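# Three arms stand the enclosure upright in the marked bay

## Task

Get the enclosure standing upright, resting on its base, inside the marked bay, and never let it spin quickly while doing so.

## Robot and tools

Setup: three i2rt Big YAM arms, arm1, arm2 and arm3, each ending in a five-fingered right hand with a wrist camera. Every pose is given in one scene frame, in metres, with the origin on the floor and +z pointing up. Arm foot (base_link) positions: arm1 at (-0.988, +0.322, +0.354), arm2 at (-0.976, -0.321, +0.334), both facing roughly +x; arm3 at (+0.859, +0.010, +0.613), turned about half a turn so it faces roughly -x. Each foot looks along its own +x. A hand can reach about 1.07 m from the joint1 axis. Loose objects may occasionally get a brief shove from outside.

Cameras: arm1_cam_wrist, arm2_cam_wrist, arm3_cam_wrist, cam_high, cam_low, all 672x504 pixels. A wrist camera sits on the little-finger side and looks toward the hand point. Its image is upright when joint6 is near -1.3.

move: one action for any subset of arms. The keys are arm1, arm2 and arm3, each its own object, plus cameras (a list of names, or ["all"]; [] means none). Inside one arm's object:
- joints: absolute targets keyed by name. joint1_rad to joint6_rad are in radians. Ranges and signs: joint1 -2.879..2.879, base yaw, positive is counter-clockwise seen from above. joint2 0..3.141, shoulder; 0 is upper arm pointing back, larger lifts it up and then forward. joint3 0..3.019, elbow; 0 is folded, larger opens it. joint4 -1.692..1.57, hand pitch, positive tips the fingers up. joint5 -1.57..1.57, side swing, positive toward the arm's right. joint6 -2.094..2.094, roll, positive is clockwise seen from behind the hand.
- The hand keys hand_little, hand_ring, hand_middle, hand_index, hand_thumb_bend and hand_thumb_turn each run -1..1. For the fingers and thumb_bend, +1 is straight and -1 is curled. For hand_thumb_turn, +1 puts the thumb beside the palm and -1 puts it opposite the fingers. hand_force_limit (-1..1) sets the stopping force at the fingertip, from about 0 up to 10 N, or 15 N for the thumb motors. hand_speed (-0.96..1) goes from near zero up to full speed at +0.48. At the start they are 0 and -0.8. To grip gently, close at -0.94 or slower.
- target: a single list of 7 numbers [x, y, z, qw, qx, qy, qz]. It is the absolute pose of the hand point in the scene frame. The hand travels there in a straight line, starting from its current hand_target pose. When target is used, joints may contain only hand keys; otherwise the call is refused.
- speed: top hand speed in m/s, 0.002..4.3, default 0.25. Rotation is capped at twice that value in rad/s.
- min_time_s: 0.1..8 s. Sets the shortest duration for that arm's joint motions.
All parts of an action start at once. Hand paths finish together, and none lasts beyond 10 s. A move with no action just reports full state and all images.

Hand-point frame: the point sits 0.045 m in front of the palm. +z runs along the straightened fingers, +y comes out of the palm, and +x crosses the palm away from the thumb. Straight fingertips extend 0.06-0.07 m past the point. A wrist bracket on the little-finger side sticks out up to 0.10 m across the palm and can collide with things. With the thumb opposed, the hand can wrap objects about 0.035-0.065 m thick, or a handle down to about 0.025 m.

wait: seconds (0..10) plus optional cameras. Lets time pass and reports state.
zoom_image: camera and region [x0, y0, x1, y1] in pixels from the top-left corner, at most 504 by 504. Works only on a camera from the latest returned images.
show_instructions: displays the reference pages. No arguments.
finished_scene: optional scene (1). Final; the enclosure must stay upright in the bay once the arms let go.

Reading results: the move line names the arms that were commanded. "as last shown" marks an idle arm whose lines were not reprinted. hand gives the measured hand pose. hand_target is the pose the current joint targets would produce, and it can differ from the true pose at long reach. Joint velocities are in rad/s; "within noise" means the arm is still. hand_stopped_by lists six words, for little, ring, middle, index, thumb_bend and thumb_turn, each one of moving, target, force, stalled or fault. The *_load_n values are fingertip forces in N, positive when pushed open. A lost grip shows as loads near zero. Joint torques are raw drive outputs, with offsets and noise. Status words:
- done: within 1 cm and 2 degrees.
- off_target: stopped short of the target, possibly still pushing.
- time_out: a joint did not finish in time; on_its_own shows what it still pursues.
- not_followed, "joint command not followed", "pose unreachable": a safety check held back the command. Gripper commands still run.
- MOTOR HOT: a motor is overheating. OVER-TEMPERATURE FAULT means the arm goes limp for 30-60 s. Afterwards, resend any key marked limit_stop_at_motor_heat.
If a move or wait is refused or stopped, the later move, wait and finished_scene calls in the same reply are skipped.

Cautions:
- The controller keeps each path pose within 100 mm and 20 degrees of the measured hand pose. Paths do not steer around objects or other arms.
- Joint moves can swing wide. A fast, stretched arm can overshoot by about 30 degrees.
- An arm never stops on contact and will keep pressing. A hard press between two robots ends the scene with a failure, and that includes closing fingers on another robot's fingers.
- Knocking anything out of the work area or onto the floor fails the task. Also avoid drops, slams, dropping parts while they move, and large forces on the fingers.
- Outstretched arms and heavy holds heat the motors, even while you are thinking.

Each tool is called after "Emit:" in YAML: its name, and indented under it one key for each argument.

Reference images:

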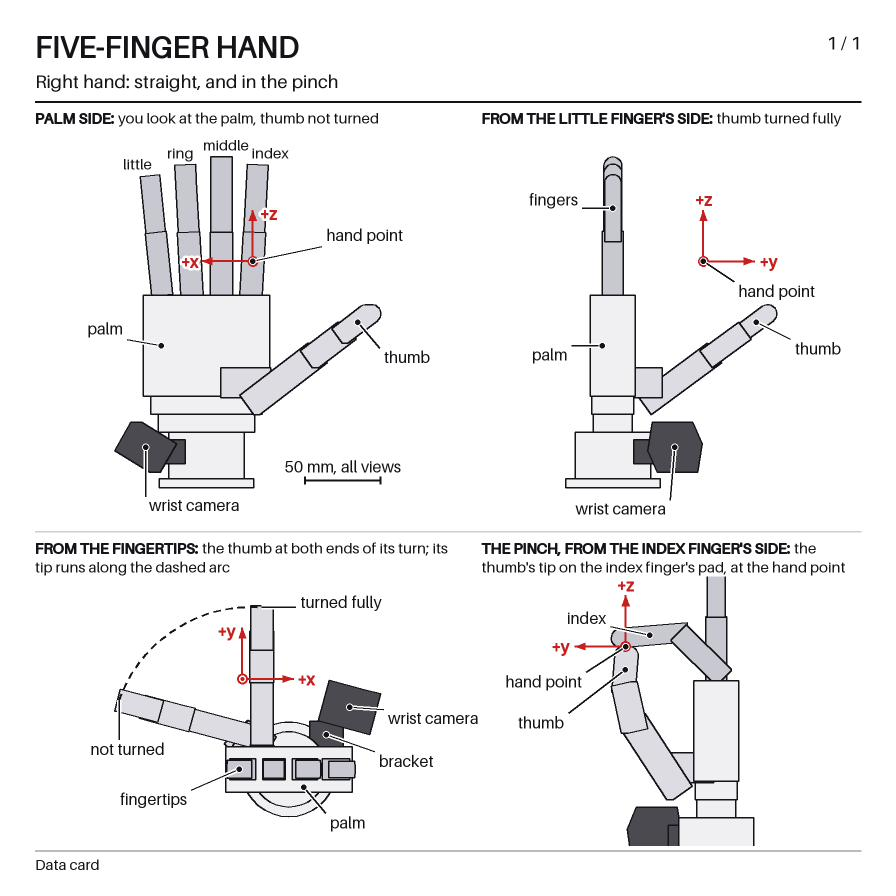

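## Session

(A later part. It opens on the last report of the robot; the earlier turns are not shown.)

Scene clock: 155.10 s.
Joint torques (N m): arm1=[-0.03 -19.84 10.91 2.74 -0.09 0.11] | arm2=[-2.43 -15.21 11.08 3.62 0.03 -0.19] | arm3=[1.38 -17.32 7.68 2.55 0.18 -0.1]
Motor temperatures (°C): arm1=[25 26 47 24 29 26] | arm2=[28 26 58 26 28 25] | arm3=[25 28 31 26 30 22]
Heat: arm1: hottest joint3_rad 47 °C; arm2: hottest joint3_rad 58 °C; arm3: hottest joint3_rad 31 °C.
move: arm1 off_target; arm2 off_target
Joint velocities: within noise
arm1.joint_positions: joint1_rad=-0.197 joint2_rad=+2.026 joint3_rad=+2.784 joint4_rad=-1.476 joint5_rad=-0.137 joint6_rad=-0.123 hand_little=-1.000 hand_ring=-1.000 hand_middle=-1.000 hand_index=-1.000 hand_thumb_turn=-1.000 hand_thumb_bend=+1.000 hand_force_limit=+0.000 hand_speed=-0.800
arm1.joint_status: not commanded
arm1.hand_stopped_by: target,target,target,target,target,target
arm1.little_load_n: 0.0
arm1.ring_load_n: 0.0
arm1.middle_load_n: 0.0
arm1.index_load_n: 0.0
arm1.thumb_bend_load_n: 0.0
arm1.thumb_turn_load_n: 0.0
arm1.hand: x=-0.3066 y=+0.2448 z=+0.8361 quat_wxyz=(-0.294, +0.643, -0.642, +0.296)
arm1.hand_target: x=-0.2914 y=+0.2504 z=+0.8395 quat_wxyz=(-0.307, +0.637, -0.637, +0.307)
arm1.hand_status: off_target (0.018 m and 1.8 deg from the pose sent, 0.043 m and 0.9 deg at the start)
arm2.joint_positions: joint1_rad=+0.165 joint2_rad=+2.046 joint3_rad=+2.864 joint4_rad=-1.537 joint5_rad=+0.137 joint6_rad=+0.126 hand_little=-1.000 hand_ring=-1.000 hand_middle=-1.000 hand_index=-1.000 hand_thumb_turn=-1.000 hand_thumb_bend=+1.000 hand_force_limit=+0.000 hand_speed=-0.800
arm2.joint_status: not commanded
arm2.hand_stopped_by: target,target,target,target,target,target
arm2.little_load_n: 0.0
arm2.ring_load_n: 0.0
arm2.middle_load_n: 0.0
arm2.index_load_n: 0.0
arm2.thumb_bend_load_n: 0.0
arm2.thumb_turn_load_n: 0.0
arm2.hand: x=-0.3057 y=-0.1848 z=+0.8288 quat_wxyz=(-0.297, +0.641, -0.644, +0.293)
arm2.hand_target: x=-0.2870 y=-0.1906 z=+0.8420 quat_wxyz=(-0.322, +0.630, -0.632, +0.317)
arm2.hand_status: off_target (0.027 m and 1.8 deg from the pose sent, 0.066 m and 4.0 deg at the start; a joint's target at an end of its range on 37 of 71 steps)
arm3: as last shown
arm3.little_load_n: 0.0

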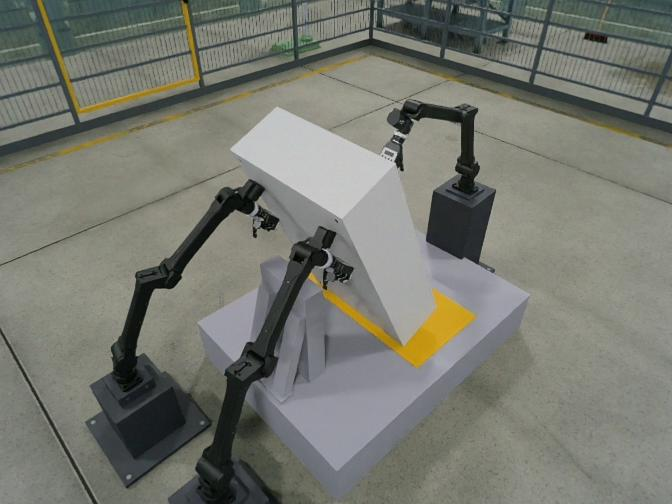

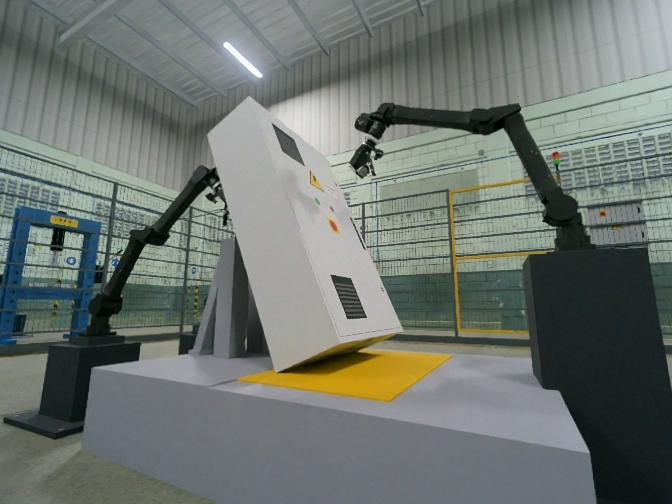

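Emit:
move:
  arm1: {"target":[-0.240,0.25,0.745,0.3045,-0.638,0.638,-0.3045],"speed":0.06}
  arm2: {"target":[-0.236,-0.19,0.747,0.3045,-0.638,0.638,-0.3045],"speed":0.06}
  cameras: ["cam_high","cam_low"]

Scene clock: 159.63 s.
Joint torques (N m): arm1=[0.97 -13.86 5.15 3.03 -0.09 0.1] | arm2=[-3.6 -8.47 5.71 3.69 -0.03 -0.2] | arm3=[1.38 -17.32 7.66 2.55 0.19 -0.09]
Motor temperatures (°C): arm1=[25 27 46 24 29 26] | arm2=[28 26 57 26 28 25] | arm3=[25 28 31 26 30 22]
Heat: arm1: hottest joint3_rad 46 °C; arm2: hottest joint3_rad 57 °C; arm3: hottest joint3_rad 31 °C.
move: arm1 off_target; arm2 off_target
Joint velocities: within noise
arm1.joint_positions: joint1_rad=-0.198 joint2_rad=+1.855 joint3_rad=+2.389 joint4_rad=-1.108 joint5_rad=-0.124 joint6_rad=-0.116 hand_little=-1.000 hand_ring=-1.000 hand_middle=-1.000 hand_index=-1.000 hand_thumb_turn=-1.000 hand_thumb_bend=+1.000 hand_force_limit=+0.000 hand_speed=-0.800
arm1.joint_status: not commanded
arm1.hand_stopped_by: target,target,target,target,target,target
arm1.little_load_n: 0.0
arm1.ring_load_n: 0.0
arm1.middle_load_n: 0.0
arm1.index_load_n: 0.0
arm1.thumb_bend_load_n: 0.0
arm1.thumb_turn_load_n: 0.0
arm1.hand: x=-0.2815 y=+0.2372 z=+0.8265 quat_wxyz=(-0.327, +0.620, -0.621, +0.352)
arm1.hand_target: x=-0.2487 y=+0.2513 z=+0.7450 quat_wxyz=(-0.304, +0.638, -0.638, +0.305)
arm1.hand_status: off_target (0.092 m and 6.6 deg from the pose sent, 0.113 m and 1.8 deg at the start)
arm2.joint_positions: joint1_rad=+0.168 joint2_rad=+1.846 joint3_rad=+2.437 joint4_rad=-1.194 joint5_rad=+0.125 joint6_rad=+0.118 hand_little=-1.000 hand_ring=-1.000 hand_middle=-1.000 hand_index=-1.000 hand_thumb_turn=-1.000 hand_thumb_bend=+1.000 hand_force_limit=+0.000 hand_speed=-0.800
arm2.joint_status: not commanded
arm2.hand_stopped_by: target,target,target,target,target,target
arm2.little_load_n: 0.0
arm2.ring_load_n: 0.0
arm2.middle_load_n: 0.0
arm2.index_load_n: 0.0
arm2.thumb_bend_load_n: 0.0
arm2.thumb_turn_load_n: 0.0
arm2.hand: x=-0.2921 y=-0.1783 z=+0.8243 quat_wxyz=(-0.343, +0.626, -0.624, +0.319)
arm2.hand_target: x=-0.2466 y=-0.1924 z=+0.7451 quat_wxyz=(-0.305, +0.638, -0.639, +0.304)
arm2.hand_status: off_target (0.096 m and 5.2 deg from the pose sent, 0.107 m and 1.7 deg at the start)
arm3: as last shown
arm3.little_load_n: 0.5

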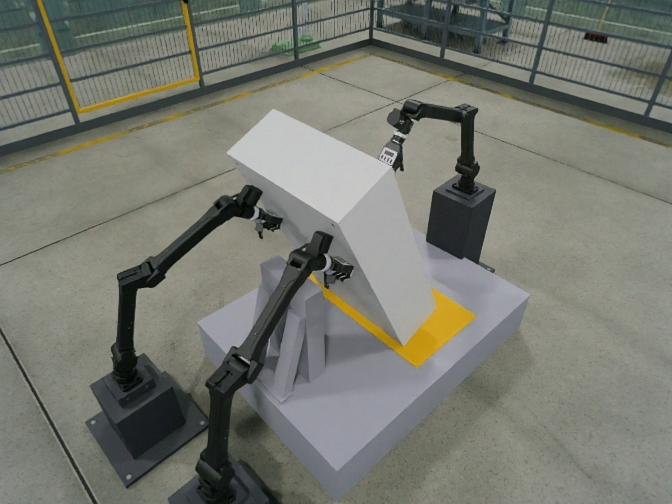

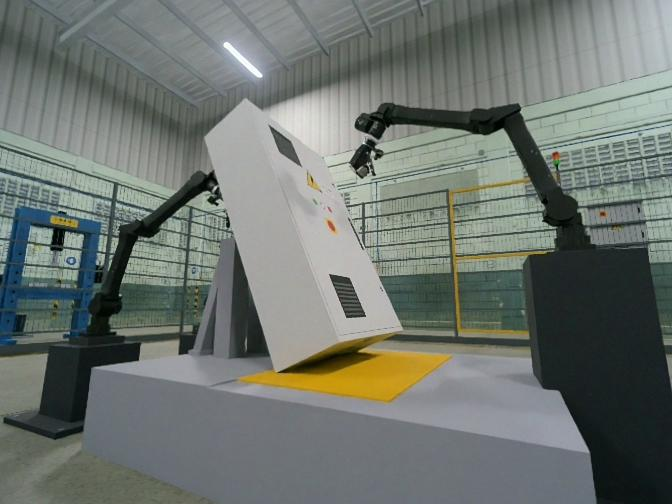

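Emit:
move:
  arm1: {"target":[-0.280,0.25,0.842,0.305,-0.638,0.638,-0.305],"speed":0.06}
  arm2: {"target":[-0.300,-0.19,0.825,0.305,-0.638,0.638,-0.305],"speed":0.06}
  cameras: []

Emit:
move:
  arm1: {"target":[-0.270,0.25,0.845,0.305,-0.638,0.638,-0.305],"speed":0.04}
  arm2: {"target":[-0.350,-0.19,0.800,0.305,-0.638,0.638,-0.305],"speed":0.03}
  cameras: ["cam_high","cam_low"]

Scene clock: 163.97 s.
Joint torques (N m): arm1=[0.03 -18.9 11.75 4.89 -0.28 0.09] | arm2=[-1.96 -14.74 10.61 1.4 0.27 -0.09] | arm3=[1.38 -17.38 7.68 2.56 0.19 -0.1]
Motor temperatures (°C): arm1=[25 27 45 24 29 26] | arm2=[28 26 56 26 28 25] | arm3=[25 28 31 26 30 22]
Heat: arm1: hottest joint3_rad 45 °C; arm2: hottest joint3_rad 56 °C; arm3: hottest joint3_rad 31 °C.
move: arm1 off_target; arm2 done
Joint velocities: within noise
arm1.joint_positions: joint1_rad=-0.196 joint2_rad=+2.063 joint3_rad=+2.857 joint4_rad=-1.549 joint5_rad=-0.130 joint6_rad=-0.115 hand_little=-1.000 hand_ring=-1.000 hand_middle=-1.000 hand_index=-1.000 hand_thumb_turn=-1.000 hand_thumb_bend=+1.000 hand_force_limit=+0.000 hand_speed=-0.800
arm1.joint_status: not commanded
arm1.hand_stopped_by: target,target,target,target,target,target
arm1.little_load_n: 0.0
arm1.ring_load_n: 0.0
arm1.middle_load_n: 0.0
arm1.index_load_n: 0.0
arm1.thumb_bend_load_n: -0.5
arm1.thumb_turn_load_n: 0.0
arm1.hand: x=-0.3131 y=+0.2457 z=+0.8321 quat_wxyz=(-0.283, +0.644, -0.652, +0.283)
arm1.hand_target: x=-0.2846 y=+0.2508 z=+0.8407 quat_wxyz=(-0.311, +0.634, -0.636, +0.312)
arm1.hand_status: off_target (0.035 m and 3.9 deg from the pose sent, 0.020 m and 6.5 deg at the start; a joint's target at an end of its range on 17 of 91 steps)
arm2.joint_positions: joint1_rad=+0.165 joint2_rad=+1.914 joint3_rad=+2.594 joint4_rad=-1.378 joint5_rad=+0.135 joint6_rad=+0.118 hand_little=-1.000 hand_ring=-1.000 hand_middle=-1.000 hand_index=-1.000 hand_thumb_turn=-1.000 hand_thumb_bend=+1.000 hand_force_limit=+0.000 hand_speed=-0.800
arm2.joint_status: not commanded
arm2.hand_stopped_by: target,target,target,target,target,target
arm2.little_load_n: 0.0
arm2.ring_load_n: 0.0
arm2.middle_load_n: 0.0
arm2.index_load_n: 0.0
arm2.thumb_bend_load_n: 0.0
arm2.thumb_turn_load_n: 0.0
arm2.hand: x=-0.3079 y=-0.1855 z=+0.8222 quat_wxyz=(-0.304, +0.640, -0.639, +0.300)
arm2.hand_target: x=-0.3005 y=-0.1901 z=+0.8248 quat_wxyz=(-0.306, +0.638, -0.638, +0.306)
arm2.hand_status: done (0.010 m and 0.7 deg from the pose sent, 0.014 m and 5.1 deg at the start)
arm3: as last shown
arm3.little_load_n: 0.0

Scene clock: 166.40 s.
Joint torques (N m): arm1=[0.15 -18.67 11.75 6.19 -0.19 0.13] | arm2=[-1.03 -15.15 6.83 2.3 0.28 0.01] | arm3=[1.32 -17.32 7.66 2.55 0.19 -0.09]
Motor temperatures (°C): arm1=[25 27 45 25 29 26] | arm2=[28 27 55 26 28 25] | arm3=[25 28 31 26 30 22]
Heat: arm1: hottest joint3_rad 45 °C; arm2: hottest joint3_rad 55 °C; arm3: hottest joint3_rad 31 °C.
move: arm1 off_target; arm2 done
Joint velocities: within noise
arm1.joint_positions: joint1_rad=-0.196 joint2_rad=+2.063 joint3_rad=+2.857 joint4_rad=-1.549 joint5_rad=-0.131 joint6_rad=-0.113 hand_little=-1.000 hand_ring=-1.000 hand_middle=-1.000 hand_index=-1.000 hand_thumb_turn=-1.000 hand_thumb_bend=+1.000 hand_force_limit=+0.000 hand_speed=-0.800
arm1.joint_status: not commanded
arm1.hand_stopped_by: target,target,target,target,target,target
arm1.little_load_n: 0.0
arm1.ring_load_n: 0.5
arm1.middle_load_n: 0.0
arm1.index_load_n: 0.0
arm1.thumb_bend_load_n: 0.0
arm1.thumb_turn_load_n: -0.5
arm1.hand: x=-0.3129 y=+0.2462 z=+0.8319 quat_wxyz=(-0.284, +0.644, -0.652, +0.282)
arm1.hand_target: x=-0.2771 y=+0.2513 z=+0.8433 quat_wxyz=(-0.319, +0.629, -0.633, +0.320)
arm1.hand_status: off_target (0.045 m and 4.0 deg from the pose sent, 0.045 m and 3.9 deg at the start; a joint's target at an end of its range on 55 of 73 steps)
arm2.joint_positions: joint1_rad=+0.166 joint2_rad=+1.685 joint3_rad=+2.189 joint4_rad=-1.198 joint5_rad=+0.148 joint6_rad=+0.118 hand_little=-1.000 hand_ring=-1.000 hand_middle=-1.000 hand_index=-1.000 hand_thumb_turn=-1.000 hand_thumb_bend=+1.000 hand_force_limit=+0.000 hand_speed=-0.800
arm2.joint_status: not commanded
arm2.hand_stopped_by: target,target,target,target,target,target
arm2.little_load_n: 0.5
arm2.ring_load_n: 0.0
arm2.middle_load_n: 0.0
arm2.index_load_n: 0.5
arm2.thumb_bend_load_n: 0.0
arm2.thumb_turn_load_n: 0.0
arm2.hand: x=-0.3491 y=-0.1948 z=+0.8017 quat_wxyz=(-0.302, +0.638, -0.639, +0.305)
arm2.hand_target: x=-0.3500 y=-0.1900 z=+0.8001 quat_wxyz=(-0.305, +0.638, -0.638, +0.305)
arm2.hand_status: done (0.005 m and 0.3 deg from the pose sent, 0.048 m and 0.7 deg at the start)
arm3: as last shown

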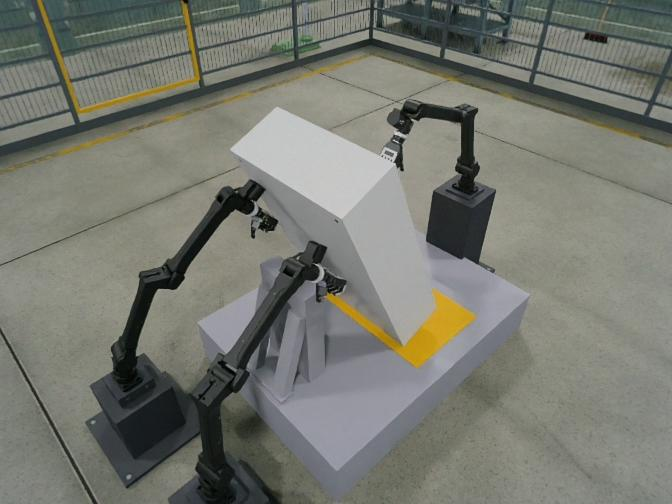

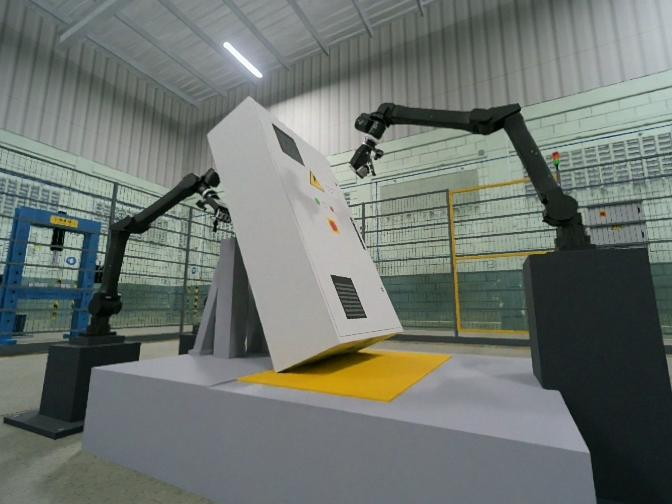

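Emit:
move:
  arm2: {"target":[-0.380,-0.19,0.74,0.3045,-0.638,0.638,-0.3045],"speed":0.12}
  cameras: []

Emit:
move:
  arm2: {"target":[-0.300,-0.19,0.61,0.3045,-0.638,0.638,-0.3045],"speed":0.12}
  cameras: []

Emit:
move:
  arm2: {"target":[-0.260,-0.19,0.65,0.3045,-0.638,0.638,-0.3045],"speed":0.06}
  cameras: ["cam_high","cam_low"]

Scene clock: 168.87 s.
Joint torques (N m): arm1=[0.15 -18.67 11.75 6.19 -0.19 0.14] | arm2=[-1.08 -13.63 7.31 2.35 0.29 0.09] | arm3=[1.32 -17.26 7.66 2.56 0.19 -0.09]
Motor temperatures (°C): arm1=[25 27 45 25 29 26] | arm2=[28 27 54 26 28 25] | arm3=[25 29 31 26 30 22]
Heat: arm1: hottest joint3_rad 45 °C; arm2: hottest joint3_rad 54 °C; arm3: hottest joint3_rad 31 °C.
move: arm2 done
Joint velocities: within noise
arm1, arm3: as last shown
arm1.ring_load_n: 0.0
arm1.middle_load_n: 0.5
arm1.thumb_turn_load_n: 0.0
arm2.joint_positions: joint1_rad=+0.178 joint2_rad=+1.529 joint3_rad=+1.829 joint4_rad=-0.997 joint5_rad=+0.157 joint6_rad=+0.118 hand_little=-1.000 hand_ring=-1.000 hand_middle=-1.000 hand_index=-1.000 hand_thumb_turn=-1.000 hand_thumb_bend=+1.000 hand_force_limit=+0.000 hand_speed=-0.800
arm2.joint_status: not commanded
arm2.hand_stopped_by: target,target,target,target,target,target
arm2.little_load_n: 0.0
arm2.ring_load_n: 0.0
arm2.middle_load_n: 0.0
arm2.index_load_n: 0.0
arm2.thumb_bend_load_n: 0.0
arm2.thumb_turn_load_n: 0.0
arm2.hand: x=-0.3781 y=-0.1946 z=+0.7421 quat_wxyz=(-0.301, +0.641, -0.637, +0.305)
arm2.hand_target: x=-0.3801 y=-0.1900 z=+0.7401 quat_wxyz=(-0.304, +0.638, -0.638, +0.304)
arm2.hand_status: done (0.005 m and 0.6 deg from the pose sent, 0.069 m and 0.3 deg at the start)

Scene clock: 170.80 s.
Joint torques (N m): arm1=[0.15 -18.67 11.75 6.17 -0.19 0.13] | arm2=[-2.14 -13.98 8.05 2.3 0.01 -0.08] | arm3=[1.32 -17.32 7.66 2.55 0.18 -0.09]
Motor temperatures (°C): arm1=[25 27 45 25 29 26] | arm2=[28 27 53 26 28 25] | arm3=[25 29 31 26 30 22]
Heat: arm1: hottest joint3_rad 45 °C; arm2: hottest joint3_rad 53 °C; arm3: hottest joint3_rad 31 °C.
move: arm2 off_target
Joint velocities: within noise
arm1, arm3: as last shown
arm1.middle_load_n: 0.0
arm2.joint_positions: joint1_rad=+0.165 joint2_rad=+1.666 joint3_rad=+1.678 joint4_rad=-0.683 joint5_rad=+0.140 joint6_rad=+0.118 hand_little=-1.000 hand_ring=-1.000 hand_middle=-1.000 hand_index=-1.000 hand_thumb_turn=-1.000 hand_thumb_bend=+1.000 hand_force_limit=+0.000 hand_speed=-0.800
arm2.joint_status: not commanded
arm2.hand_stopped_by: target,target,target,target,target,target
arm2.little_load_n: 0.0
arm2.ring_load_n: 0.0
arm2.middle_load_n: 0.0
arm2.index_load_n: 0.0
arm2.thumb_bend_load_n: 0.0
arm2.thumb_turn_load_n: 0.0
arm2.hand: x=-0.3044 y=-0.1858 z=+0.6273 quat_wxyz=(-0.312, +0.635, -0.636, +0.308)
arm2.hand_target: x=-0.3004 y=-0.1901 z=+0.6100 quat_wxyz=(-0.305, +0.638, -0.638, +0.304)
arm2.hand_status: off_target (0.018 m and 1.1 deg from the pose sent, 0.153 m and 0.6 deg at the start)

Scene clock: 172.60 s.
Joint torques (N m): arm1=[0.15 -18.67 11.75 6.19 -0.19 0.14] | arm2=[-2.14 -15.09 12.94 1.4 0.02 -0.16] | arm3=[1.32 -17.32 7.65 2.55 0.19 -0.1]
Motor temperatures (°C): arm1=[25 27 46 25 29 26] | arm2=[28 27 53 26 28 25] | arm3=[25 29 31 26 30 22]
Heat: arm1: hottest joint3_rad 46 °C; arm2: hottest joint3_rad 53 °C; arm3: hottest joint3_rad 31 °C.
move: arm2 off_target
Joint velocities: within noise
arm1, arm3: as last shown
arm2.joint_positions: joint1_rad=+0.153 joint2_rad=+1.776 joint3_rad=+1.865 joint4_rad=-0.801 joint5_rad=+0.132 joint6_rad=+0.118 hand_little=-1.000 hand_ring=-1.000 hand_middle=-1.000 hand_index=-1.000 hand_thumb_turn=-1.000 hand_thumb_bend=+1.000 hand_force_limit=+0.000 hand_speed=-0.800
arm2.joint_status: not commanded
arm2.hand_stopped_by: target,target,target,target,target,target
arm2.little_load_n: 0.0
arm2.ring_load_n: 0.0
arm2.middle_load_n: 0.5
arm2.index_load_n: 0.0
arm2.thumb_bend_load_n: 0.0
arm2.thumb_turn_load_n: 0.0
arm2.hand: x=-0.2741 y=-0.1867 z=+0.6370 quat_wxyz=(-0.298, +0.640, -0.643, +0.296)
arm2.hand_target: x=-0.2609 y=-0.1903 z=+0.6498 quat_wxyz=(-0.305, +0.638, -0.638, +0.305)
arm2.hand_status: off_target (0.019 m and 1.3 deg from the pose sent, 0.050 m and 1.1 deg at the start)
arm3.thumb_turn_load_n: 0.5

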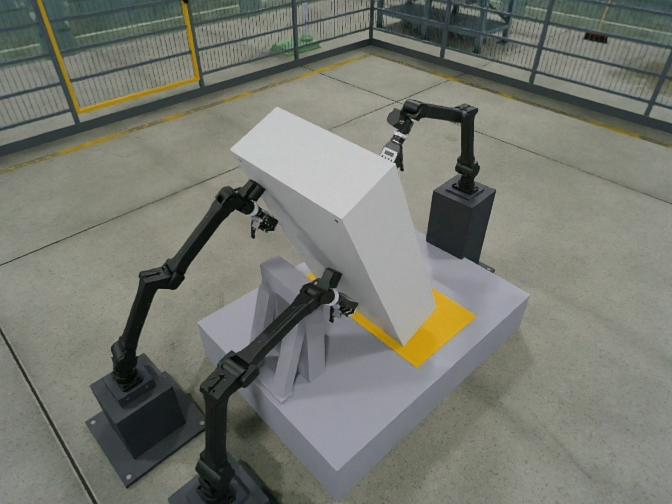

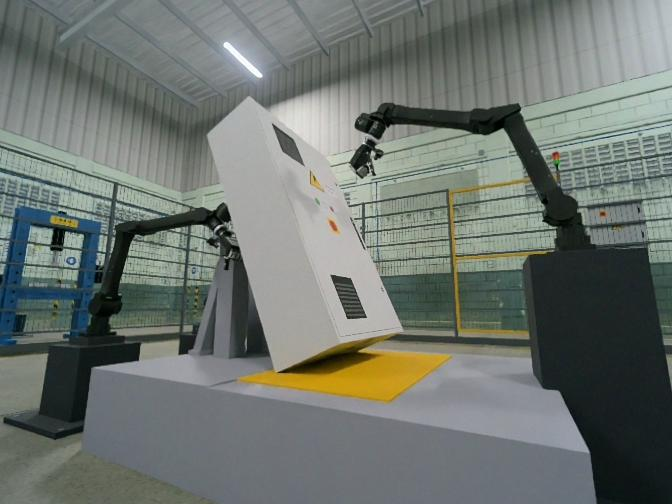

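Emit:
move:
  arm2: {"target":[-0.215,-0.19,0.672,0.3045,-0.638,0.638,-0.3045],"speed":0.04}
  cameras: []

Emit:
move:
  arm2: {"target":[-0.190,-0.19,0.685,0.3045,-0.638,0.638,-0.3045],"speed":0.04}
  cameras: ["cam_high","cam_low"]

Scene clock: 175.53 s.
Joint torques (N m): arm1=[0.15 -18.67 11.75 6.19 -0.19 0.13] | arm2=[-2.14 -16.79 12.74 1.42 0.01 -0.19] | arm3=[1.32 -17.32 7.66 2.56 0.19 -0.09]
Motor temperatures (°C): arm1=[25 27 46 25 29 26] | arm2=[28 27 53 26 28 25] | arm3=[25 29 31 26 30 22]
Heat: arm1: hottest joint3_rad 46 °C; arm2: hottest joint3_rad 53 °C; arm3: hottest joint3_rad 31 °C.
move: arm2 off_target
Joint velocities: within noise
arm1: as last shown
arm1.hand_target: x=-0.2771 y=+0.2513 z=+0.8434 quat_wxyz=(-0.319, +0.629, -0.633, +0.320)
arm2.joint_positions: joint1_rad=+0.142 joint2_rad=+1.930 joint3_rad=+2.159 joint4_rad=-0.934 joint5_rad=+0.123 joint6_rad=+0.114 hand_little=-1.000 hand_ring=-1.000 hand_middle=-1.000 hand_index=-1.000 hand_thumb_turn=-1.000 hand_thumb_bend=+1.000 hand_force_limit=+0.000 hand_speed=-0.800
arm2.joint_status: not commanded
arm2.hand_stopped_by: target,target,target,target,target,target
arm2.little_load_n: 0.0
arm2.ring_load_n: 0.0
arm2.middle_load_n: 0.0
arm2.index_load_n: 0.5
arm2.thumb_bend_load_n: 0.0
arm2.thumb_turn_load_n: 0.0
arm2.hand: x=-0.2277 y=-0.1856 z=+0.6645 quat_wxyz=(-0.301, +0.638, -0.644, +0.297)
arm2.hand_target: x=-0.2158 y=-0.1901 z=+0.6717 quat_wxyz=(-0.305, +0.638, -0.638, +0.305)
arm2.hand_status: off_target (0.015 m and 1.1 deg from the pose sent, 0.069 m and 1.3 deg at the start)
arm3.joint_positions: joint1_rad=-0.044 joint2_rad=+1.853 joint3_rad=+2.264 joint4_rad=-1.307 joint5_rad=-0.007 joint6_rad=+0.016 hand_little=-1.000 hand_ring=-1.000 hand_middle=-1.000 hand_index=-1.000 hand_thumb_turn=-1.000 hand_thumb_bend=+1.000 hand_force_limit=+0.000 hand_speed=-0.800
arm3.joint_status: not commanded
arm3.hand_stopped_by: target,target,target,target,target,target
arm3.little_load_n: 0.0
arm3.ring_load_n: 0.0
arm3.middle_load_n: 0.0
arm3.index_load_n: 0.0
arm3.thumb_bend_load_n: 0.0
arm3.thumb_turn_load_n: 0.0
arm3.hand: x=+0.1981 y=-0.0249 z=+0.9989 quat_wxyz=(+0.236, -0.671, -0.662, +0.237)
arm3.hand_target: x=+0.2004 y=-0.0300 z=+1.0198 quat_wxyz=(+0.253, -0.660, -0.660, +0.253)
arm3.hand_status: not commanded

Scene clock: 177.07 s.
Joint torques (N m): arm1=[0.03 -21.19 10.07 3.36 -0.19 0.14] | arm2=[-2.49 -13.45 17.7 3.47 0.01 -0.19] | arm3=[1.32 -17.26 7.68 2.55 0.19 -0.09]
Motor temperatures (°C): arm1=[25 27 45 25 29 26] | arm2=[28 27 54 26 28 25] | arm3=[25 29 31 26 30 22]
Heat: arm1: hottest joint3_rad 45 °C; arm2: hottest joint3_rad 54 °C; arm3: hottest joint3_rad 31 °C.
move: arm2 off_target
Joint velocities: within noise
arm1, arm3: as last shown
arm1.joint_positions: joint1_rad=-0.194 joint2_rad=+2.087 joint3_rad=+2.881 joint4_rad=-1.483 joint5_rad=-0.131 joint6_rad=-0.113 hand_little=-1.000 hand_ring=-1.000 hand_middle=-1.000 hand_index=-1.000 hand_thumb_turn=-1.000 hand_thumb_bend=+1.000 hand_force_limit=+0.000 hand_speed=-0.800
arm1.little_load_n: -0.5
arm1.hand: x=-0.2916 y=+0.2436 z=+0.8367 quat_wxyz=(-0.301, +0.637, -0.640, +0.307)
arm1.hand_target: x=-0.2771 y=+0.2513 z=+0.8433 quat_wxyz=(-0.319, +0.629, -0.633, +0.320)
arm2.joint_positions: joint1_rad=+0.141 joint2_rad=+1.966 joint3_rad=+2.251 joint4_rad=-1.061 joint5_rad=+0.120 joint6_rad=+0.111 hand_little=-1.000 hand_ring=-1.000 hand_middle=-1.000 hand_index=-1.000 hand_thumb_turn=-1.000 hand_thumb_bend=+1.000 hand_force_limit=+0.000 hand_speed=-0.800
arm2.joint_status: not commanded
arm2.hand_stopped_by: target,target,target,target,target,target
arm2.little_load_n: 0.0
arm2.ring_load_n: 0.0
arm2.middle_load_n: 0.5
arm2.index_load_n: 0.0
arm2.thumb_bend_load_n: 0.0
arm2.thumb_turn_load_n: 0.0
arm2.hand: x=-0.2370 y=-0.1878 z=+0.6659 quat_wxyz=(-0.275, +0.651, -0.651, +0.278)
arm2.hand_target: x=-0.1973 y=-0.1914 z=+0.6841 quat_wxyz=(-0.307, +0.637, -0.637, +0.307)
arm2.hand_status: off_target (0.051 m and 5.0 deg from the pose sent, 0.043 m and 1.1 deg at the start)
arm3.ring_load_n: 0.5

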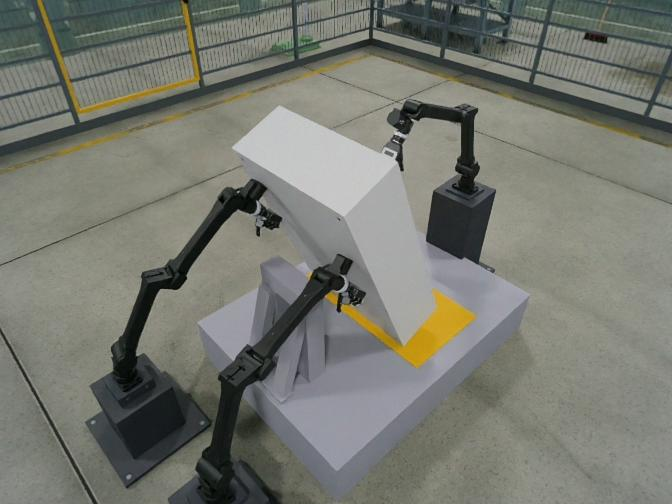

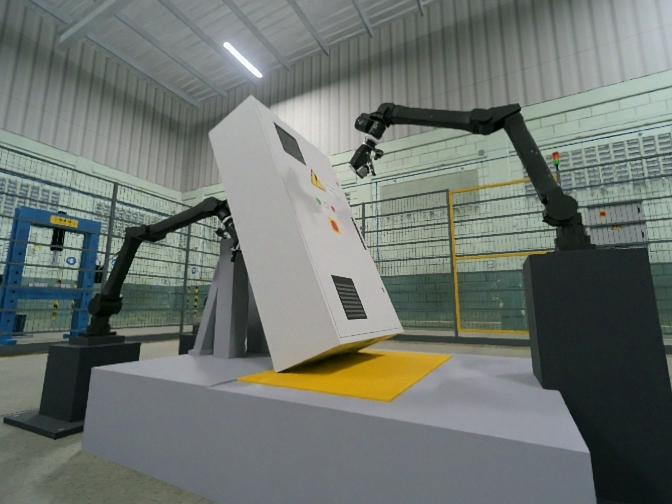

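Emit:
move:
  arm1: {"target":[-0.320,0.25,0.82,0.305,-0.638,0.638,-0.305],"speed":0.03}
  arm2: {"target":[-0.175,-0.19,0.692,0.3045,-0.638,0.638,-0.3045],"speed":0.03}
  cameras: ["cam_high"]

Scene clock: 183.87 s.
Joint torques (N m): arm1=[-0.97 -21.71 6.58 2.76 -0.28 -0.07] | arm2=[-2.2 -15.74 15.95 3.43 0.01 -0.19] | arm3=[1.32 -17.32 7.68 2.54 0.18 -0.09]
Motor temperatures (°C): arm1=[25 27 43 25 29 26] | arm2=[28 27 56 26 28 25] | arm3=[25 29 31 26 30 22]
Heat: arm1: hottest joint3_rad 43 °C; arm2: hottest joint3_rad 56 °C; arm3: hottest joint3_rad 31 °C.
move: arm1 done; arm2 off_target
Joint velocities: within noise
arm1.joint_positions: joint1_rad=-0.194 joint2_rad=+1.827 joint3_rad=+2.391 joint4_rad=-1.258 joint5_rad=-0.138 joint6_rad=-0.113 hand_little=-1.000 hand_ring=-1.000 hand_middle=-1.000 hand_index=-1.000 hand_thumb_turn=-1.000 hand_thumb_bend=+1.000 hand_force_limit=+0.000 hand_speed=-0.800
arm1.joint_status: not commanded
arm1.hand_stopped_by: target,target,target,target,target,target
arm1.little_load_n: 0.0
arm1.ring_load_n: 0.0
arm1.middle_load_n: 0.0
arm1.index_load_n: 0.0
arm1.thumb_bend_load_n: 0.0
arm1.thumb_turn_load_n: 0.0
arm1.hand: x=-0.3214 y=+0.2505 z=+0.8210 quat_wxyz=(-0.302, +0.638, -0.640, +0.303)
arm1.hand_target: x=-0.3201 y=+0.2499 z=+0.8202 quat_wxyz=(-0.305, +0.638, -0.638, +0.305)
arm1.hand_status: done (0.002 m and 0.5 deg from the pose sent, 0.034 m and 0.6 deg at the start)
arm2.joint_positions: joint1_rad=+0.135 joint2_rad=+2.081 joint3_rad=+2.464 joint4_rad=-1.151 joint5_rad=+0.118 joint6_rad=+0.109 hand_little=-1.000 hand_ring=-1.000 hand_middle=-1.000 hand_index=-1.000 hand_thumb_turn=-1.000 hand_thumb_bend=+1.000 hand_force_limit=+0.000 hand_speed=-0.800
arm2.joint_status: not commanded
arm2.hand_stopped_by: target,target,target,target,target,target
arm2.little_load_n: 0.0
arm2.ring_load_n: 0.0
arm2.middle_load_n: 0.0
arm2.index_load_n: 0.0
arm2.thumb_bend_load_n: 0.0
arm2.thumb_turn_load_n: 0.0
arm2.hand: x=-0.2113 y=-0.1875 z=+0.6766 quat_wxyz=(-0.278, +0.649, -0.651, +0.280)
arm2.hand_target: x=-0.1802 y=-0.1911 z=+0.6914 quat_wxyz=(-0.307, +0.637, -0.637, +0.307)
arm2.hand_status: off_target (0.040 m and 4.6 deg from the pose sent, 0.067 m and 5.0 deg at the start)
arm3: as last shown
arm3.ring_load_n: 0.0

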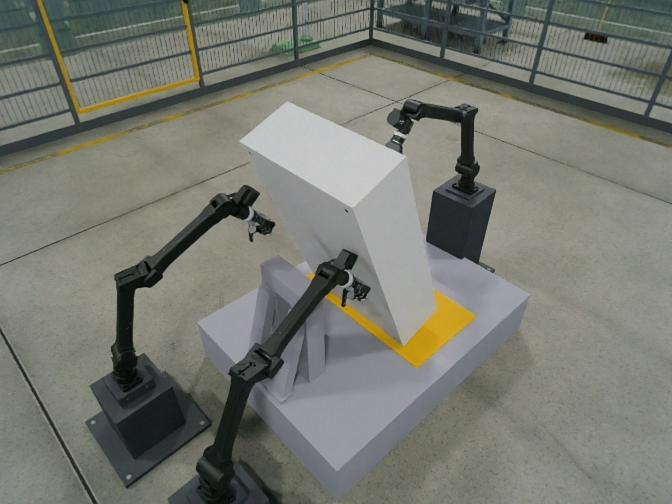

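Emit:
move:
  arm1: {"target":[-0.370,0.25,0.76,0.3045,-0.638,0.638,-0.3045],"speed":0.15}
  cameras: []

Emit:
move:
  arm1: {"target":[-0.280,0.25,0.61,0.3045,-0.638,0.638,-0.3045],"speed":0.15}
  arm3: {"target":[0.18,-0.03,1.015,0.2534,-0.660,-0.660,0.2534],"speed":0.05}
  cameras: []

Emit:
move:
  arm1: {"target":[-0.215,0.25,0.645,0.3045,-0.638,0.638,-0.3045],"speed":0.06}
  cameras: ["cam_high","cam_low"]

Scene clock: 186.60 s.
Joint torques (N m): arm1=[-1.49 -18.43 7.27 2.76 -0.28 -0.19] | arm2=[-2.32 -15.79 15.95 3.38 0 -0.2] | arm3=[1.32 -17.26 7.69 2.56 0.19 -0.1]
Motor temperatures (°C): arm1=[25 28 43 25 29 26] | arm2=[28 27 57 26 28 25] | arm3=[25 29 31 26 29 22]
Heat: arm1: hottest joint3_rad 43 °C; arm2: hottest joint3_rad 57 °C; arm3: hottest joint3_rad 31 °C.
move: arm1 done
Joint velocities: within noise
arm1.joint_positions: joint1_rad=-0.204 joint2_rad=+1.583 joint3_rad=+1.895 joint4_rad=-1.008 joint5_rad=-0.152 joint6_rad=-0.113 hand_little=-1.000 hand_ring=-1.000 hand_middle=-1.000 hand_index=-1.000 hand_thumb_turn=-1.000 hand_thumb_bend=+1.000 hand_force_limit=+0.000 hand_speed=-0.800
arm1.joint_status: not commanded
arm1.hand_stopped_by: target,target,target,target,target,target
arm1.little_load_n: 0.0
arm1.ring_load_n: 0.0
arm1.middle_load_n: 0.0
arm1.index_load_n: 0.0
arm1.thumb_bend_load_n: 0.0
arm1.thumb_turn_load_n: 0.0
arm1.hand: x=-0.3699 y=+0.2559 z=+0.7629 quat_wxyz=(-0.305, +0.637, -0.641, +0.300)
arm1.hand_target: x=-0.3700 y=+0.2500 z=+0.7600 quat_wxyz=(-0.304, +0.638, -0.638, +0.304)
arm1.hand_status: done (0.007 m and 0.7 deg from the pose sent, 0.078 m and 0.4 deg at the start)
arm2, arm3: as last shown
arm2.joint_positions: joint1_rad=+0.135 joint2_rad=+2.082 joint3_rad=+2.465 joint4_rad=-1.152 joint5_rad=+0.118 joint6_rad=+0.109 hand_little=-1.000 hand_ring=-1.000 hand_middle=-1.000 hand_index=-1.000 hand_thumb_turn=-1.000 hand_thumb_bend=+1.000 hand_force_limit=+0.000 hand_speed=-0.800
arm2.hand: x=-0.2114 y=-0.1875 z=+0.6766 quat_wxyz=(-0.277, +0.649, -0.651, +0.280)
arm2.hand_target: x=-0.1803 y=-0.1911 z=+0.6914 quat_wxyz=(-0.307, +0.637, -0.637, +0.307)
arm3.thumb_bend_load_n: -0.5

Scene clock: 188.57 s.
Joint torques (N m): arm1=[-0.26 -19.78 8.13 2.76 -0.08 0.02] | arm2=[-2.26 -15.68 15.94 3.36 0.01 -0.2] | arm3=[1.26 -14.8 11.04 1.96 0.19 -0.09]
Motor temperatures (°C): arm1=[25 28 42 25 29 26] | arm2=[28 27 58 26 28 25] | arm3=[25 29 31 26 29 22]
Heat: arm1: hottest joint3_rad 42 °C; arm2: hottest joint3_rad 58 °C; arm3: hottest joint3_rad 31 °C.
move: arm1 off_target; arm3 off_target
Joint velocities: within noise
arm1.joint_positions: joint1_rad=-0.191 joint2_rad=+1.751 joint3_rad=+1.735 joint4_rad=-0.661 joint5_rad=-0.134 joint6_rad=-0.113 hand_little=-1.000 hand_ring=-1.000 hand_middle=-1.000 hand_index=-1.000 hand_thumb_turn=-1.000 hand_thumb_bend=+1.000 hand_force_limit=+0.000 hand_speed=-0.800
arm1.joint_status: not commanded
arm1.hand_stopped_by: target,target,target,target,target,target
arm1.little_load_n: 0.0
arm1.ring_load_n: 0.0
arm1.middle_load_n: 0.0
arm1.index_load_n: 0.0
arm1.thumb_bend_load_n: 0.0
arm1.thumb_turn_load_n: 0.0
arm1.hand: x=-0.2857 y=+0.2452 z=+0.6245 quat_wxyz=(-0.306, +0.636, -0.637, +0.310)
arm1.hand_target: x=-0.2804 y=+0.2501 z=+0.6100 quat_wxyz=(-0.305, +0.638, -0.638, +0.305)
arm1.hand_status: off_target (0.016 m and 0.7 deg from the pose sent, 0.177 m and 0.7 deg at the start)
arm2: as last shown
arm2.little_load_n: 0.5
arm3.joint_positions: joint1_rad=-0.044 joint2_rad=+1.882 joint3_rad=+2.296 joint4_rad=-1.307 joint5_rad=-0.007 joint6_rad=+0.016 hand_little=-1.000 hand_ring=-1.000 hand_middle=-1.000 hand_index=-1.000 hand_thumb_turn=-1.000 hand_thumb_bend=+1.000 hand_force_limit=+0.000 hand_speed=-0.800
arm3.joint_status: not commanded
arm3.hand_stopped_by: target,target,target,target,target,target
arm3.little_load_n: 0.0
arm3.ring_load_n: 0.0
arm3.middle_load_n: 0.0
arm3.index_load_n: 0.5
arm3.thumb_bend_load_n: 0.0
arm3.thumb_turn_load_n: 0.0
arm3.hand: x=+0.1879 y=-0.0248 z=+0.9957 quat_wxyz=(+0.238, -0.670, -0.661, +0.238)
arm3.hand_target: x=+0.1811 y=-0.0300 z=+1.0149 quat_wxyz=(+0.254, -0.660, -0.660, +0.254)
arm3.hand_status: off_target (0.021 m and 2.8 deg from the pose sent, 0.025 m and 3.0 deg at the start)

Scene clock: 190.73 s.
Joint torques (N m): arm1=[-0.21 -22.01 12.3 1.48 -0.08 0.13] | arm2=[-2.26 -15.68 15.95 3.38 0.02 -0.19] | arm3=[1.32 -14.74 11.03 1.96 0.19 -0.1]
Motor temperatures (°C): arm1=[25 28 43 25 29 26] | arm2=[28 27 59 26 28 25] | arm3=[25 29 31 26 29 22]
Heat: arm1: hottest joint3_rad 43 °C; arm2: hottest joint3_rad 59 °C; arm3: hottest joint3_rad 31 °C.
move: arm1 off_target
Joint velocities: within noise
arm1.joint_positions: joint1_rad=-0.176 joint2_rad=+1.936 joint3_rad=+2.053 joint4_rad=-0.810 joint5_rad=-0.121 joint6_rad=-0.113 hand_little=-1.000 hand_ring=-1.000 hand_middle=-1.000 hand_index=-1.000 hand_thumb_turn=-1.000 hand_thumb_bend=+1.000 hand_force_limit=+0.000 hand_speed=-0.800
arm1.joint_status: not commanded
arm1.hand_stopped_by: target,target,target,target,target,target
arm1.little_load_n: 0.0
arm1.ring_load_n: 0.0
arm1.middle_load_n: 0.0
arm1.index_load_n: 0.0
arm1.thumb_bend_load_n: 0.0
arm1.thumb_turn_load_n: 0.0
arm1.hand: x=-0.2273 y=+0.2443 z=+0.6413 quat_wxyz=(-0.300, +0.642, -0.637, +0.305)
arm1.hand_target: x=-0.2157 y=+0.2500 z=+0.6450 quat_wxyz=(-0.305, +0.638, -0.638, +0.305)
arm1.hand_status: off_target (0.014 m and 0.7 deg from the pose sent, 0.074 m and 0.7 deg at the start)
arm2, arm3: as last shown
arm2.little_load_n: 0.0
arm3.index_load_n: 0.0
arm3.thumb_bend_load_n: -0.5

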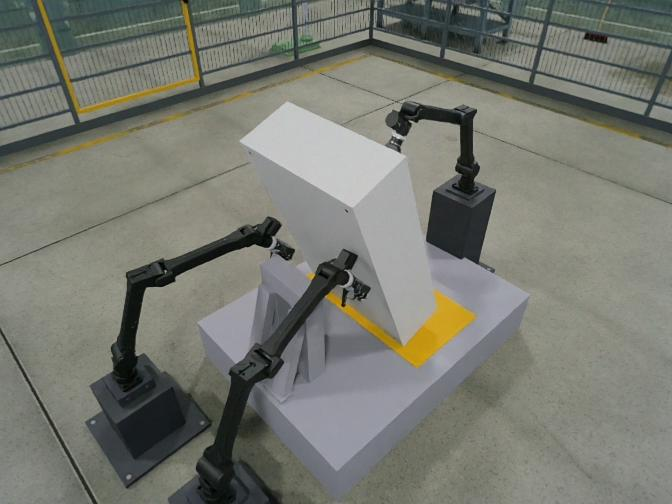

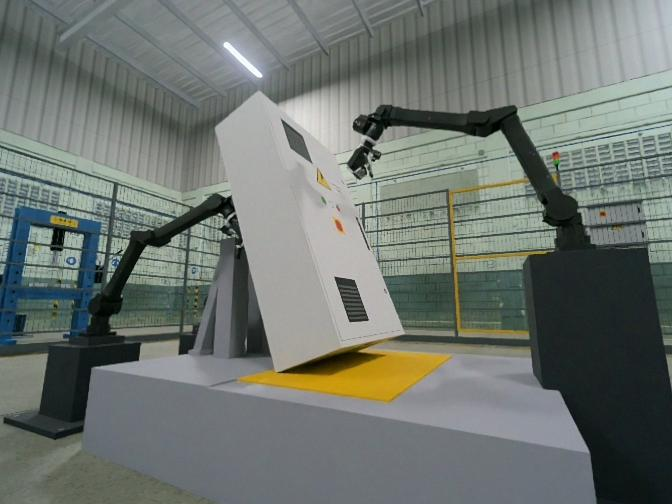

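Emit:
move:
  arm1: {"target":[-0.175,0.25,0.66,0.3045,-0.638,0.638,-0.3045],"speed":0.04}
  arm3: {"target":[0.15,-0.03,1.02,0.2534,-0.660,-0.660,0.2534],"speed":0.05}
  cameras: ["cam_low","arm3_cam_wrist"]

Scene clock: 194.37 s.
Joint torques (N m): arm1=[-0.21 -23.88 12.11 1.52 -0.07 0.13] | arm2=[-2.32 -15.74 15.95 3.38 0.01 -0.19] | arm3=[1.26 -16.38 10.44 1.28 0.17 -0.1]
Motor temperatures (°C): arm1=[25 28 43 25 29 26] | arm2=[28 27 60 26 28 25] | arm3=[25 28 32 26 29 22]
Heat: arm1: hottest joint3_rad 43 °C; arm2: hottest joint3_rad 60 °C; arm3: hottest joint3_rad 32 °C.
move: arm1 off_target; arm3 off_target
Joint velocities: within noise
arm1.joint_positions: joint1_rad=-0.167 joint2_rad=+2.100 joint3_rad=+2.366 joint4_rad=-0.953 joint5_rad=-0.115 joint6_rad=-0.108 hand_little=-1.000 hand_ring=-1.000 hand_middle=-1.000 hand_index=-1.000 hand_thumb_turn=-1.000 hand_thumb_bend=+1.000 hand_force_limit=+0.000 hand_speed=-0.800
arm1.joint_status: not commanded
arm1.hand_stopped_by: target,target,target,target,target,target
arm1.little_load_n: 0.0
arm1.ring_load_n: 0.0
arm1.middle_load_n: 0.0
arm1.index_load_n: 0.5
arm1.thumb_bend_load_n: 0.0
arm1.thumb_turn_load_n: 0.0
arm1.hand: x=-0.1857 y=+0.2434 z=+0.6610 quat_wxyz=(-0.301, +0.641, -0.636, +0.307)
arm1.hand_target: x=-0.1757 y=+0.2502 z=+0.6596 quat_wxyz=(-0.305, +0.638, -0.638, +0.305)
arm1.hand_status: off_target (0.013 m and 0.6 deg from the pose sent, 0.056 m and 0.7 deg at the start)
arm2: as last shown
arm3.joint_positions: joint1_rad=-0.044 joint2_rad=+2.041 joint3_rad=+2.575 joint4_rad=-1.406 joint5_rad=-0.007 joint6_rad=+0.016 hand_little=-1.000 hand_ring=-1.000 hand_middle=-1.000 hand_index=-1.000 hand_thumb_turn=-1.000 hand_thumb_bend=+1.000 hand_force_limit=+0.000 hand_speed=-0.800
arm3.joint_status: not commanded
arm3.hand_stopped_by: target,target,target,target,target,target
arm3.little_load_n: 0.0
arm3.ring_load_n: 0.0
arm3.middle_load_n: 0.5
arm3.index_load_n: 0.0
arm3.thumb_bend_load_n: 0.0
arm3.thumb_turn_load_n: 0.0
arm3.hand: x=+0.1521 y=-0.0248 z=+1.0064 quat_wxyz=(+0.245, -0.668, -0.659, +0.245)
arm3.hand_target: x=+0.1506 y=-0.0300 z=+1.0198 quat_wxyz=(+0.254, -0.660, -0.660, +0.254)
arm3.hand_status: off_target (0.015 m and 1.6 deg from the pose sent, 0.045 m and 2.8 deg at the start)
pictures: arm3_cam_wrist, cam_low

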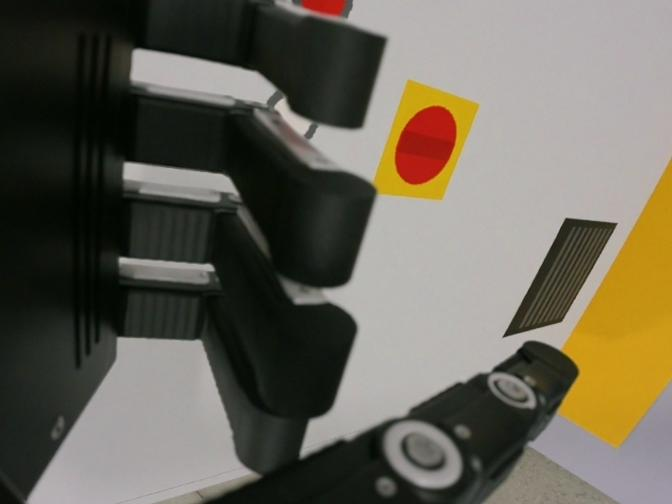

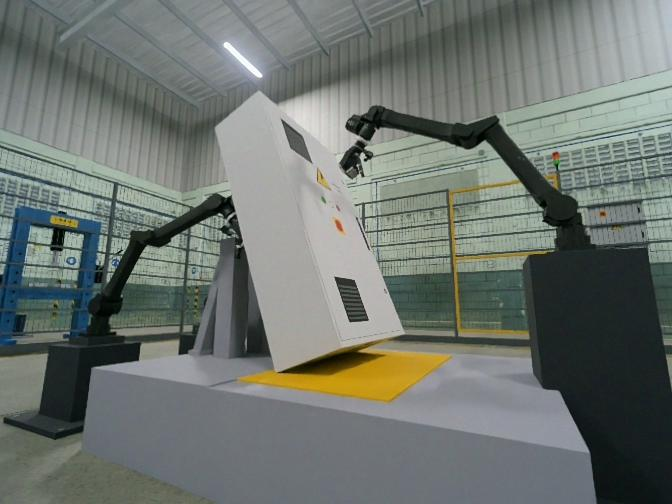

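Emit:
move:
  arm1: {"target":[-0.145,0.25,0.67,0.3045,-0.638,0.638,-0.3045],"speed":0.04}
  cameras: ["cam_high","cam_low"]

Emit:
zoom_image:
  camera: "cam_high"
  region: [200, 80, 460, 380]

Scene clock: 198.20 s.
Joint torques (N m): arm1=[-0.15 -23.88 12.97 3.04 -0.08 0.12] | arm2=[-2.02 -18.9 11.97 2.26 0.02 -0.19] | arm3=[1.26 -16.21 10.56 1.35 0.17 -0.1]
Motor temperatures (°C): arm1=[25 28 43 25 29 26] | arm2=[28 27 60 26 28 25] | arm3=[25 28 31 26 29 22]
Heat: arm1: hottest joint3_rad 43 °C; arm2: hottest joint3_rad 60 °C; arm3: hottest joint3_rad 31 °C.
move: arm1 off_target
Joint velocities: within noise
arm1.joint_positions: joint1_rad=-0.162 joint2_rad=+2.303 joint3_rad=+2.777 joint4_rad=-1.190 joint5_rad=-0.110 joint6_rad=-0.102 hand_little=-1.000 hand_ring=-1.000 hand_middle=-1.000 hand_index=-1.000 hand_thumb_turn=-1.000 hand_thumb_bend=+1.000 hand_force_limit=+0.000 hand_speed=-0.800
arm1.joint_status: not commanded
arm1.hand_stopped_by: target,target,target,target,target,target
arm1.little_load_n: 0.0
arm1.ring_load_n: 0.0
arm1.middle_load_n: 0.0
arm1.index_load_n: 0.0
arm1.thumb_bend_load_n: 0.0
arm1.thumb_turn_load_n: 0.0
arm1.hand: x=-0.1663 y=+0.2439 z=+0.6736 quat_wxyz=(-0.293, +0.644, -0.642, +0.296)
arm1.hand_target: x=-0.1475 y=+0.2505 z=+0.6696 quat_wxyz=(-0.307, +0.637, -0.637, +0.307)
arm1.hand_status: off_target (0.022 m and 1.8 deg from the pose sent, 0.042 m and 0.6 deg at the start)
arm2, arm3: as last shown
arm2.joint_positions: joint1_rad=+0.134 joint2_rad=+2.116 joint3_rad=+2.521 joint4_rad=-1.122 joint5_rad=+0.117 joint6_rad=+0.109 hand_little=-1.000 hand_ring=-1.000 hand_middle=-1.000 hand_index=-1.000 hand_thumb_turn=-1.000 hand_thumb_bend=+1.000 hand_force_limit=+0.000 hand_speed=-0.800
arm2.ring_load_n: 0.5
arm2.hand: x=-0.1929 y=-0.1861 z=+0.6838 quat_wxyz=(-0.296, +0.640, -0.645, +0.294)
arm2.hand_target: x=-0.1803 y=-0.1910 z=+0.6916 quat_wxyz=(-0.307, +0.637, -0.637, +0.307)
arm3.joint_positions: joint1_rad=-0.044 joint2_rad=+2.042 joint3_rad=+2.576 joint4_rad=-1.406 joint5_rad=-0.007 joint6_rad=+0.016 hand_little=-1.000 hand_ring=-1.000 hand_middle=-1.000 hand_index=-1.000 hand_thumb_turn=-1.000 hand_thumb_bend=+1.000 hand_force_limit=+0.000 hand_speed=-0.800
arm3.middle_load_n: 0.0
arm3.hand: x=+0.1519 y=-0.0248 z=+1.0058 quat_wxyz=(+0.244, -0.668, -0.659, +0.245)
arm3.hand_target: x=+0.1506 y=-0.0300 z=+1.0199 quat_wxyz=(+0.254, -0.660, -0.660, +0.254)

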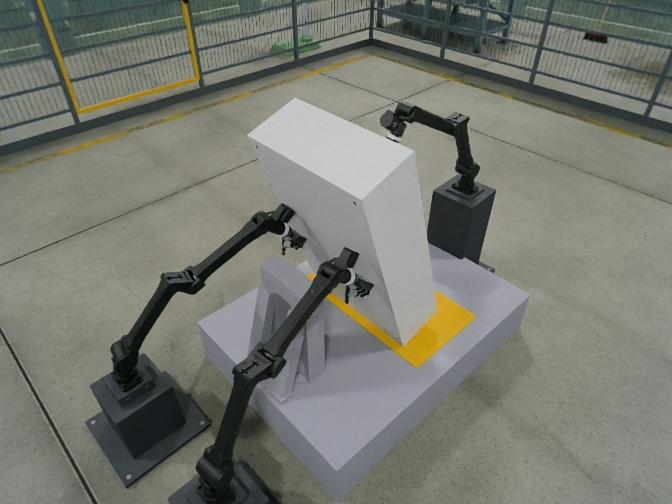

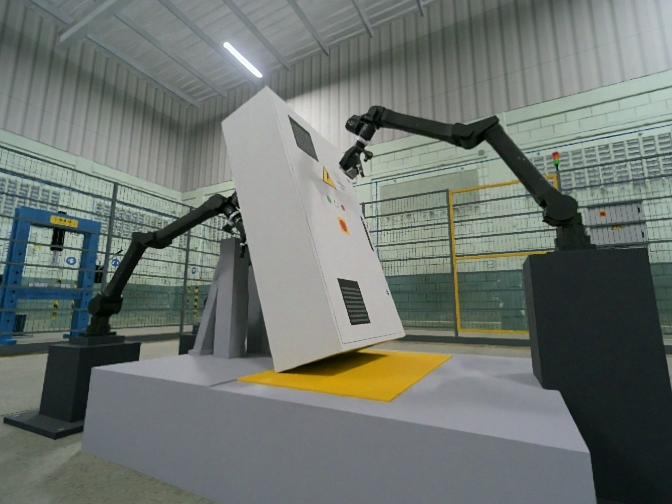

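Scaled by 1.680 from the camera's image (finer frame: 960x720).

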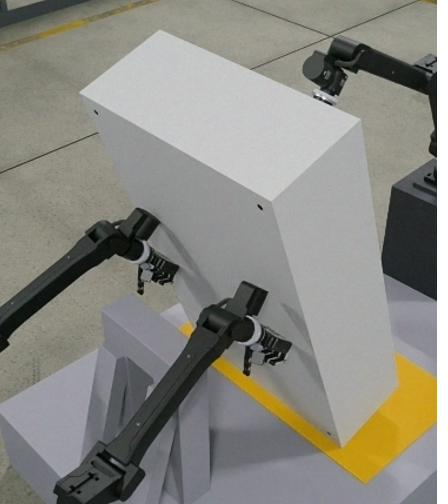

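Emit:
move:
  arm1: {"target":[-0.135,0.25,0.672,0.3954,-0.5862,0.5862,-0.3954],"speed":0.06}
  cameras: ["cam_high","cam_low"]

Scene clock: 204.20 s.
Joint torques (N m): arm1=[-0.44 -27.34 8.76 4.48 -0.45 0] | arm2=[-2.08 -18.67 11.96 2.85 0.03 -0.19] | arm3=[1.26 -16.15 10.56 1.36 0.18 -0.1]
Motor temperatures (°C): arm1=[25 29 43 25 29 26] | arm2=[28 28 59 26 28 25] | arm3=[25 28 31 26 29 22]
Heat: arm1: hottest joint3_rad 43 °C; arm2: hottest joint3_rad 59 °C; arm3: hottest joint3_rad 31 °C.
move: arm1 off_target
Joint velocities: within noise
arm1.joint_positions: joint1_rad=-0.165 joint2_rad=+2.046 joint3_rad=+2.135 joint4_rad=-0.534 joint5_rad=-0.127 joint6_rad=-0.060 hand_little=-1.000 hand_ring=-1.000 hand_middle=-1.000 hand_index=-1.000 hand_thumb_turn=-1.000 hand_thumb_bend=+1.000 hand_force_limit=+0.000 hand_speed=-0.800
arm1.joint_status: not commanded
arm1.hand_stopped_by: target,target,target,target,target,target
arm1.little_load_n: 0.0
arm1.ring_load_n: 0.0
arm1.middle_load_n: 0.0
arm1.index_load_n: 0.0
arm1.thumb_bend_load_n: 0.0
arm1.thumb_turn_load_n: 0.0
arm1.hand: x=-0.1426 y=+0.2436 z=+0.6541 quat_wxyz=(-0.376, +0.594, -0.601, +0.380)
arm1.hand_target: x=-0.1359 y=+0.2502 z=+0.6722 quat_wxyz=(-0.395, +0.587, -0.586, +0.395)
arm1.hand_status: off_target (0.020 m and 3.4 deg from the pose sent, 0.032 m and 18.8 deg at the start)
arm2, arm3: as last shown
arm2.joint_positions: joint1_rad=+0.134 joint2_rad=+2.114 joint3_rad=+2.521 joint4_rad=-1.137 joint5_rad=+0.117 joint6_rad=+0.109 hand_little=-1.000 hand_ring=-1.000 hand_middle=-1.000 hand_index=-1.000 hand_thumb_turn=-1.000 hand_thumb_bend=+1.000 hand_force_limit=+0.000 hand_speed=-0.800
arm2.ring_load_n: 0.0
arm2.hand: x=-0.1966 y=-0.1866 z=+0.6828 quat_wxyz=(-0.291, +0.642, -0.647, +0.290)
arm3.middle_load_n: 0.5

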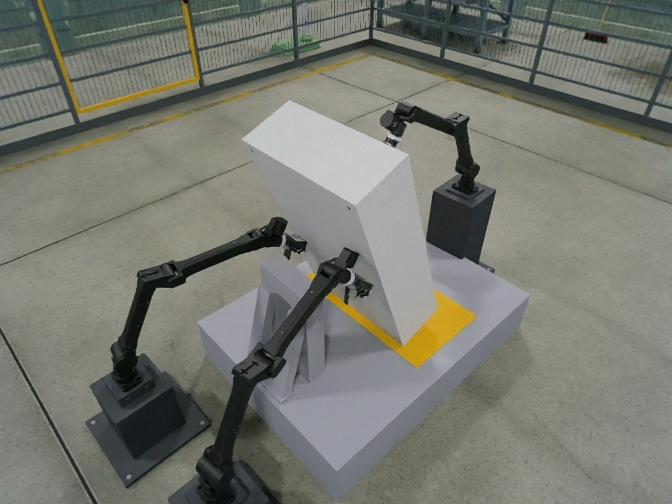

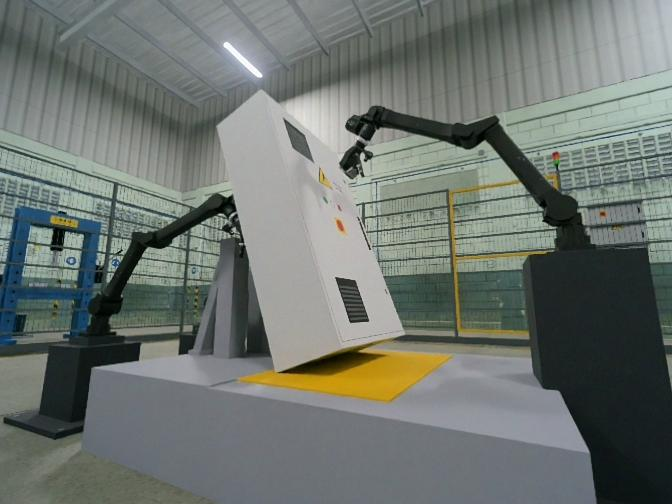

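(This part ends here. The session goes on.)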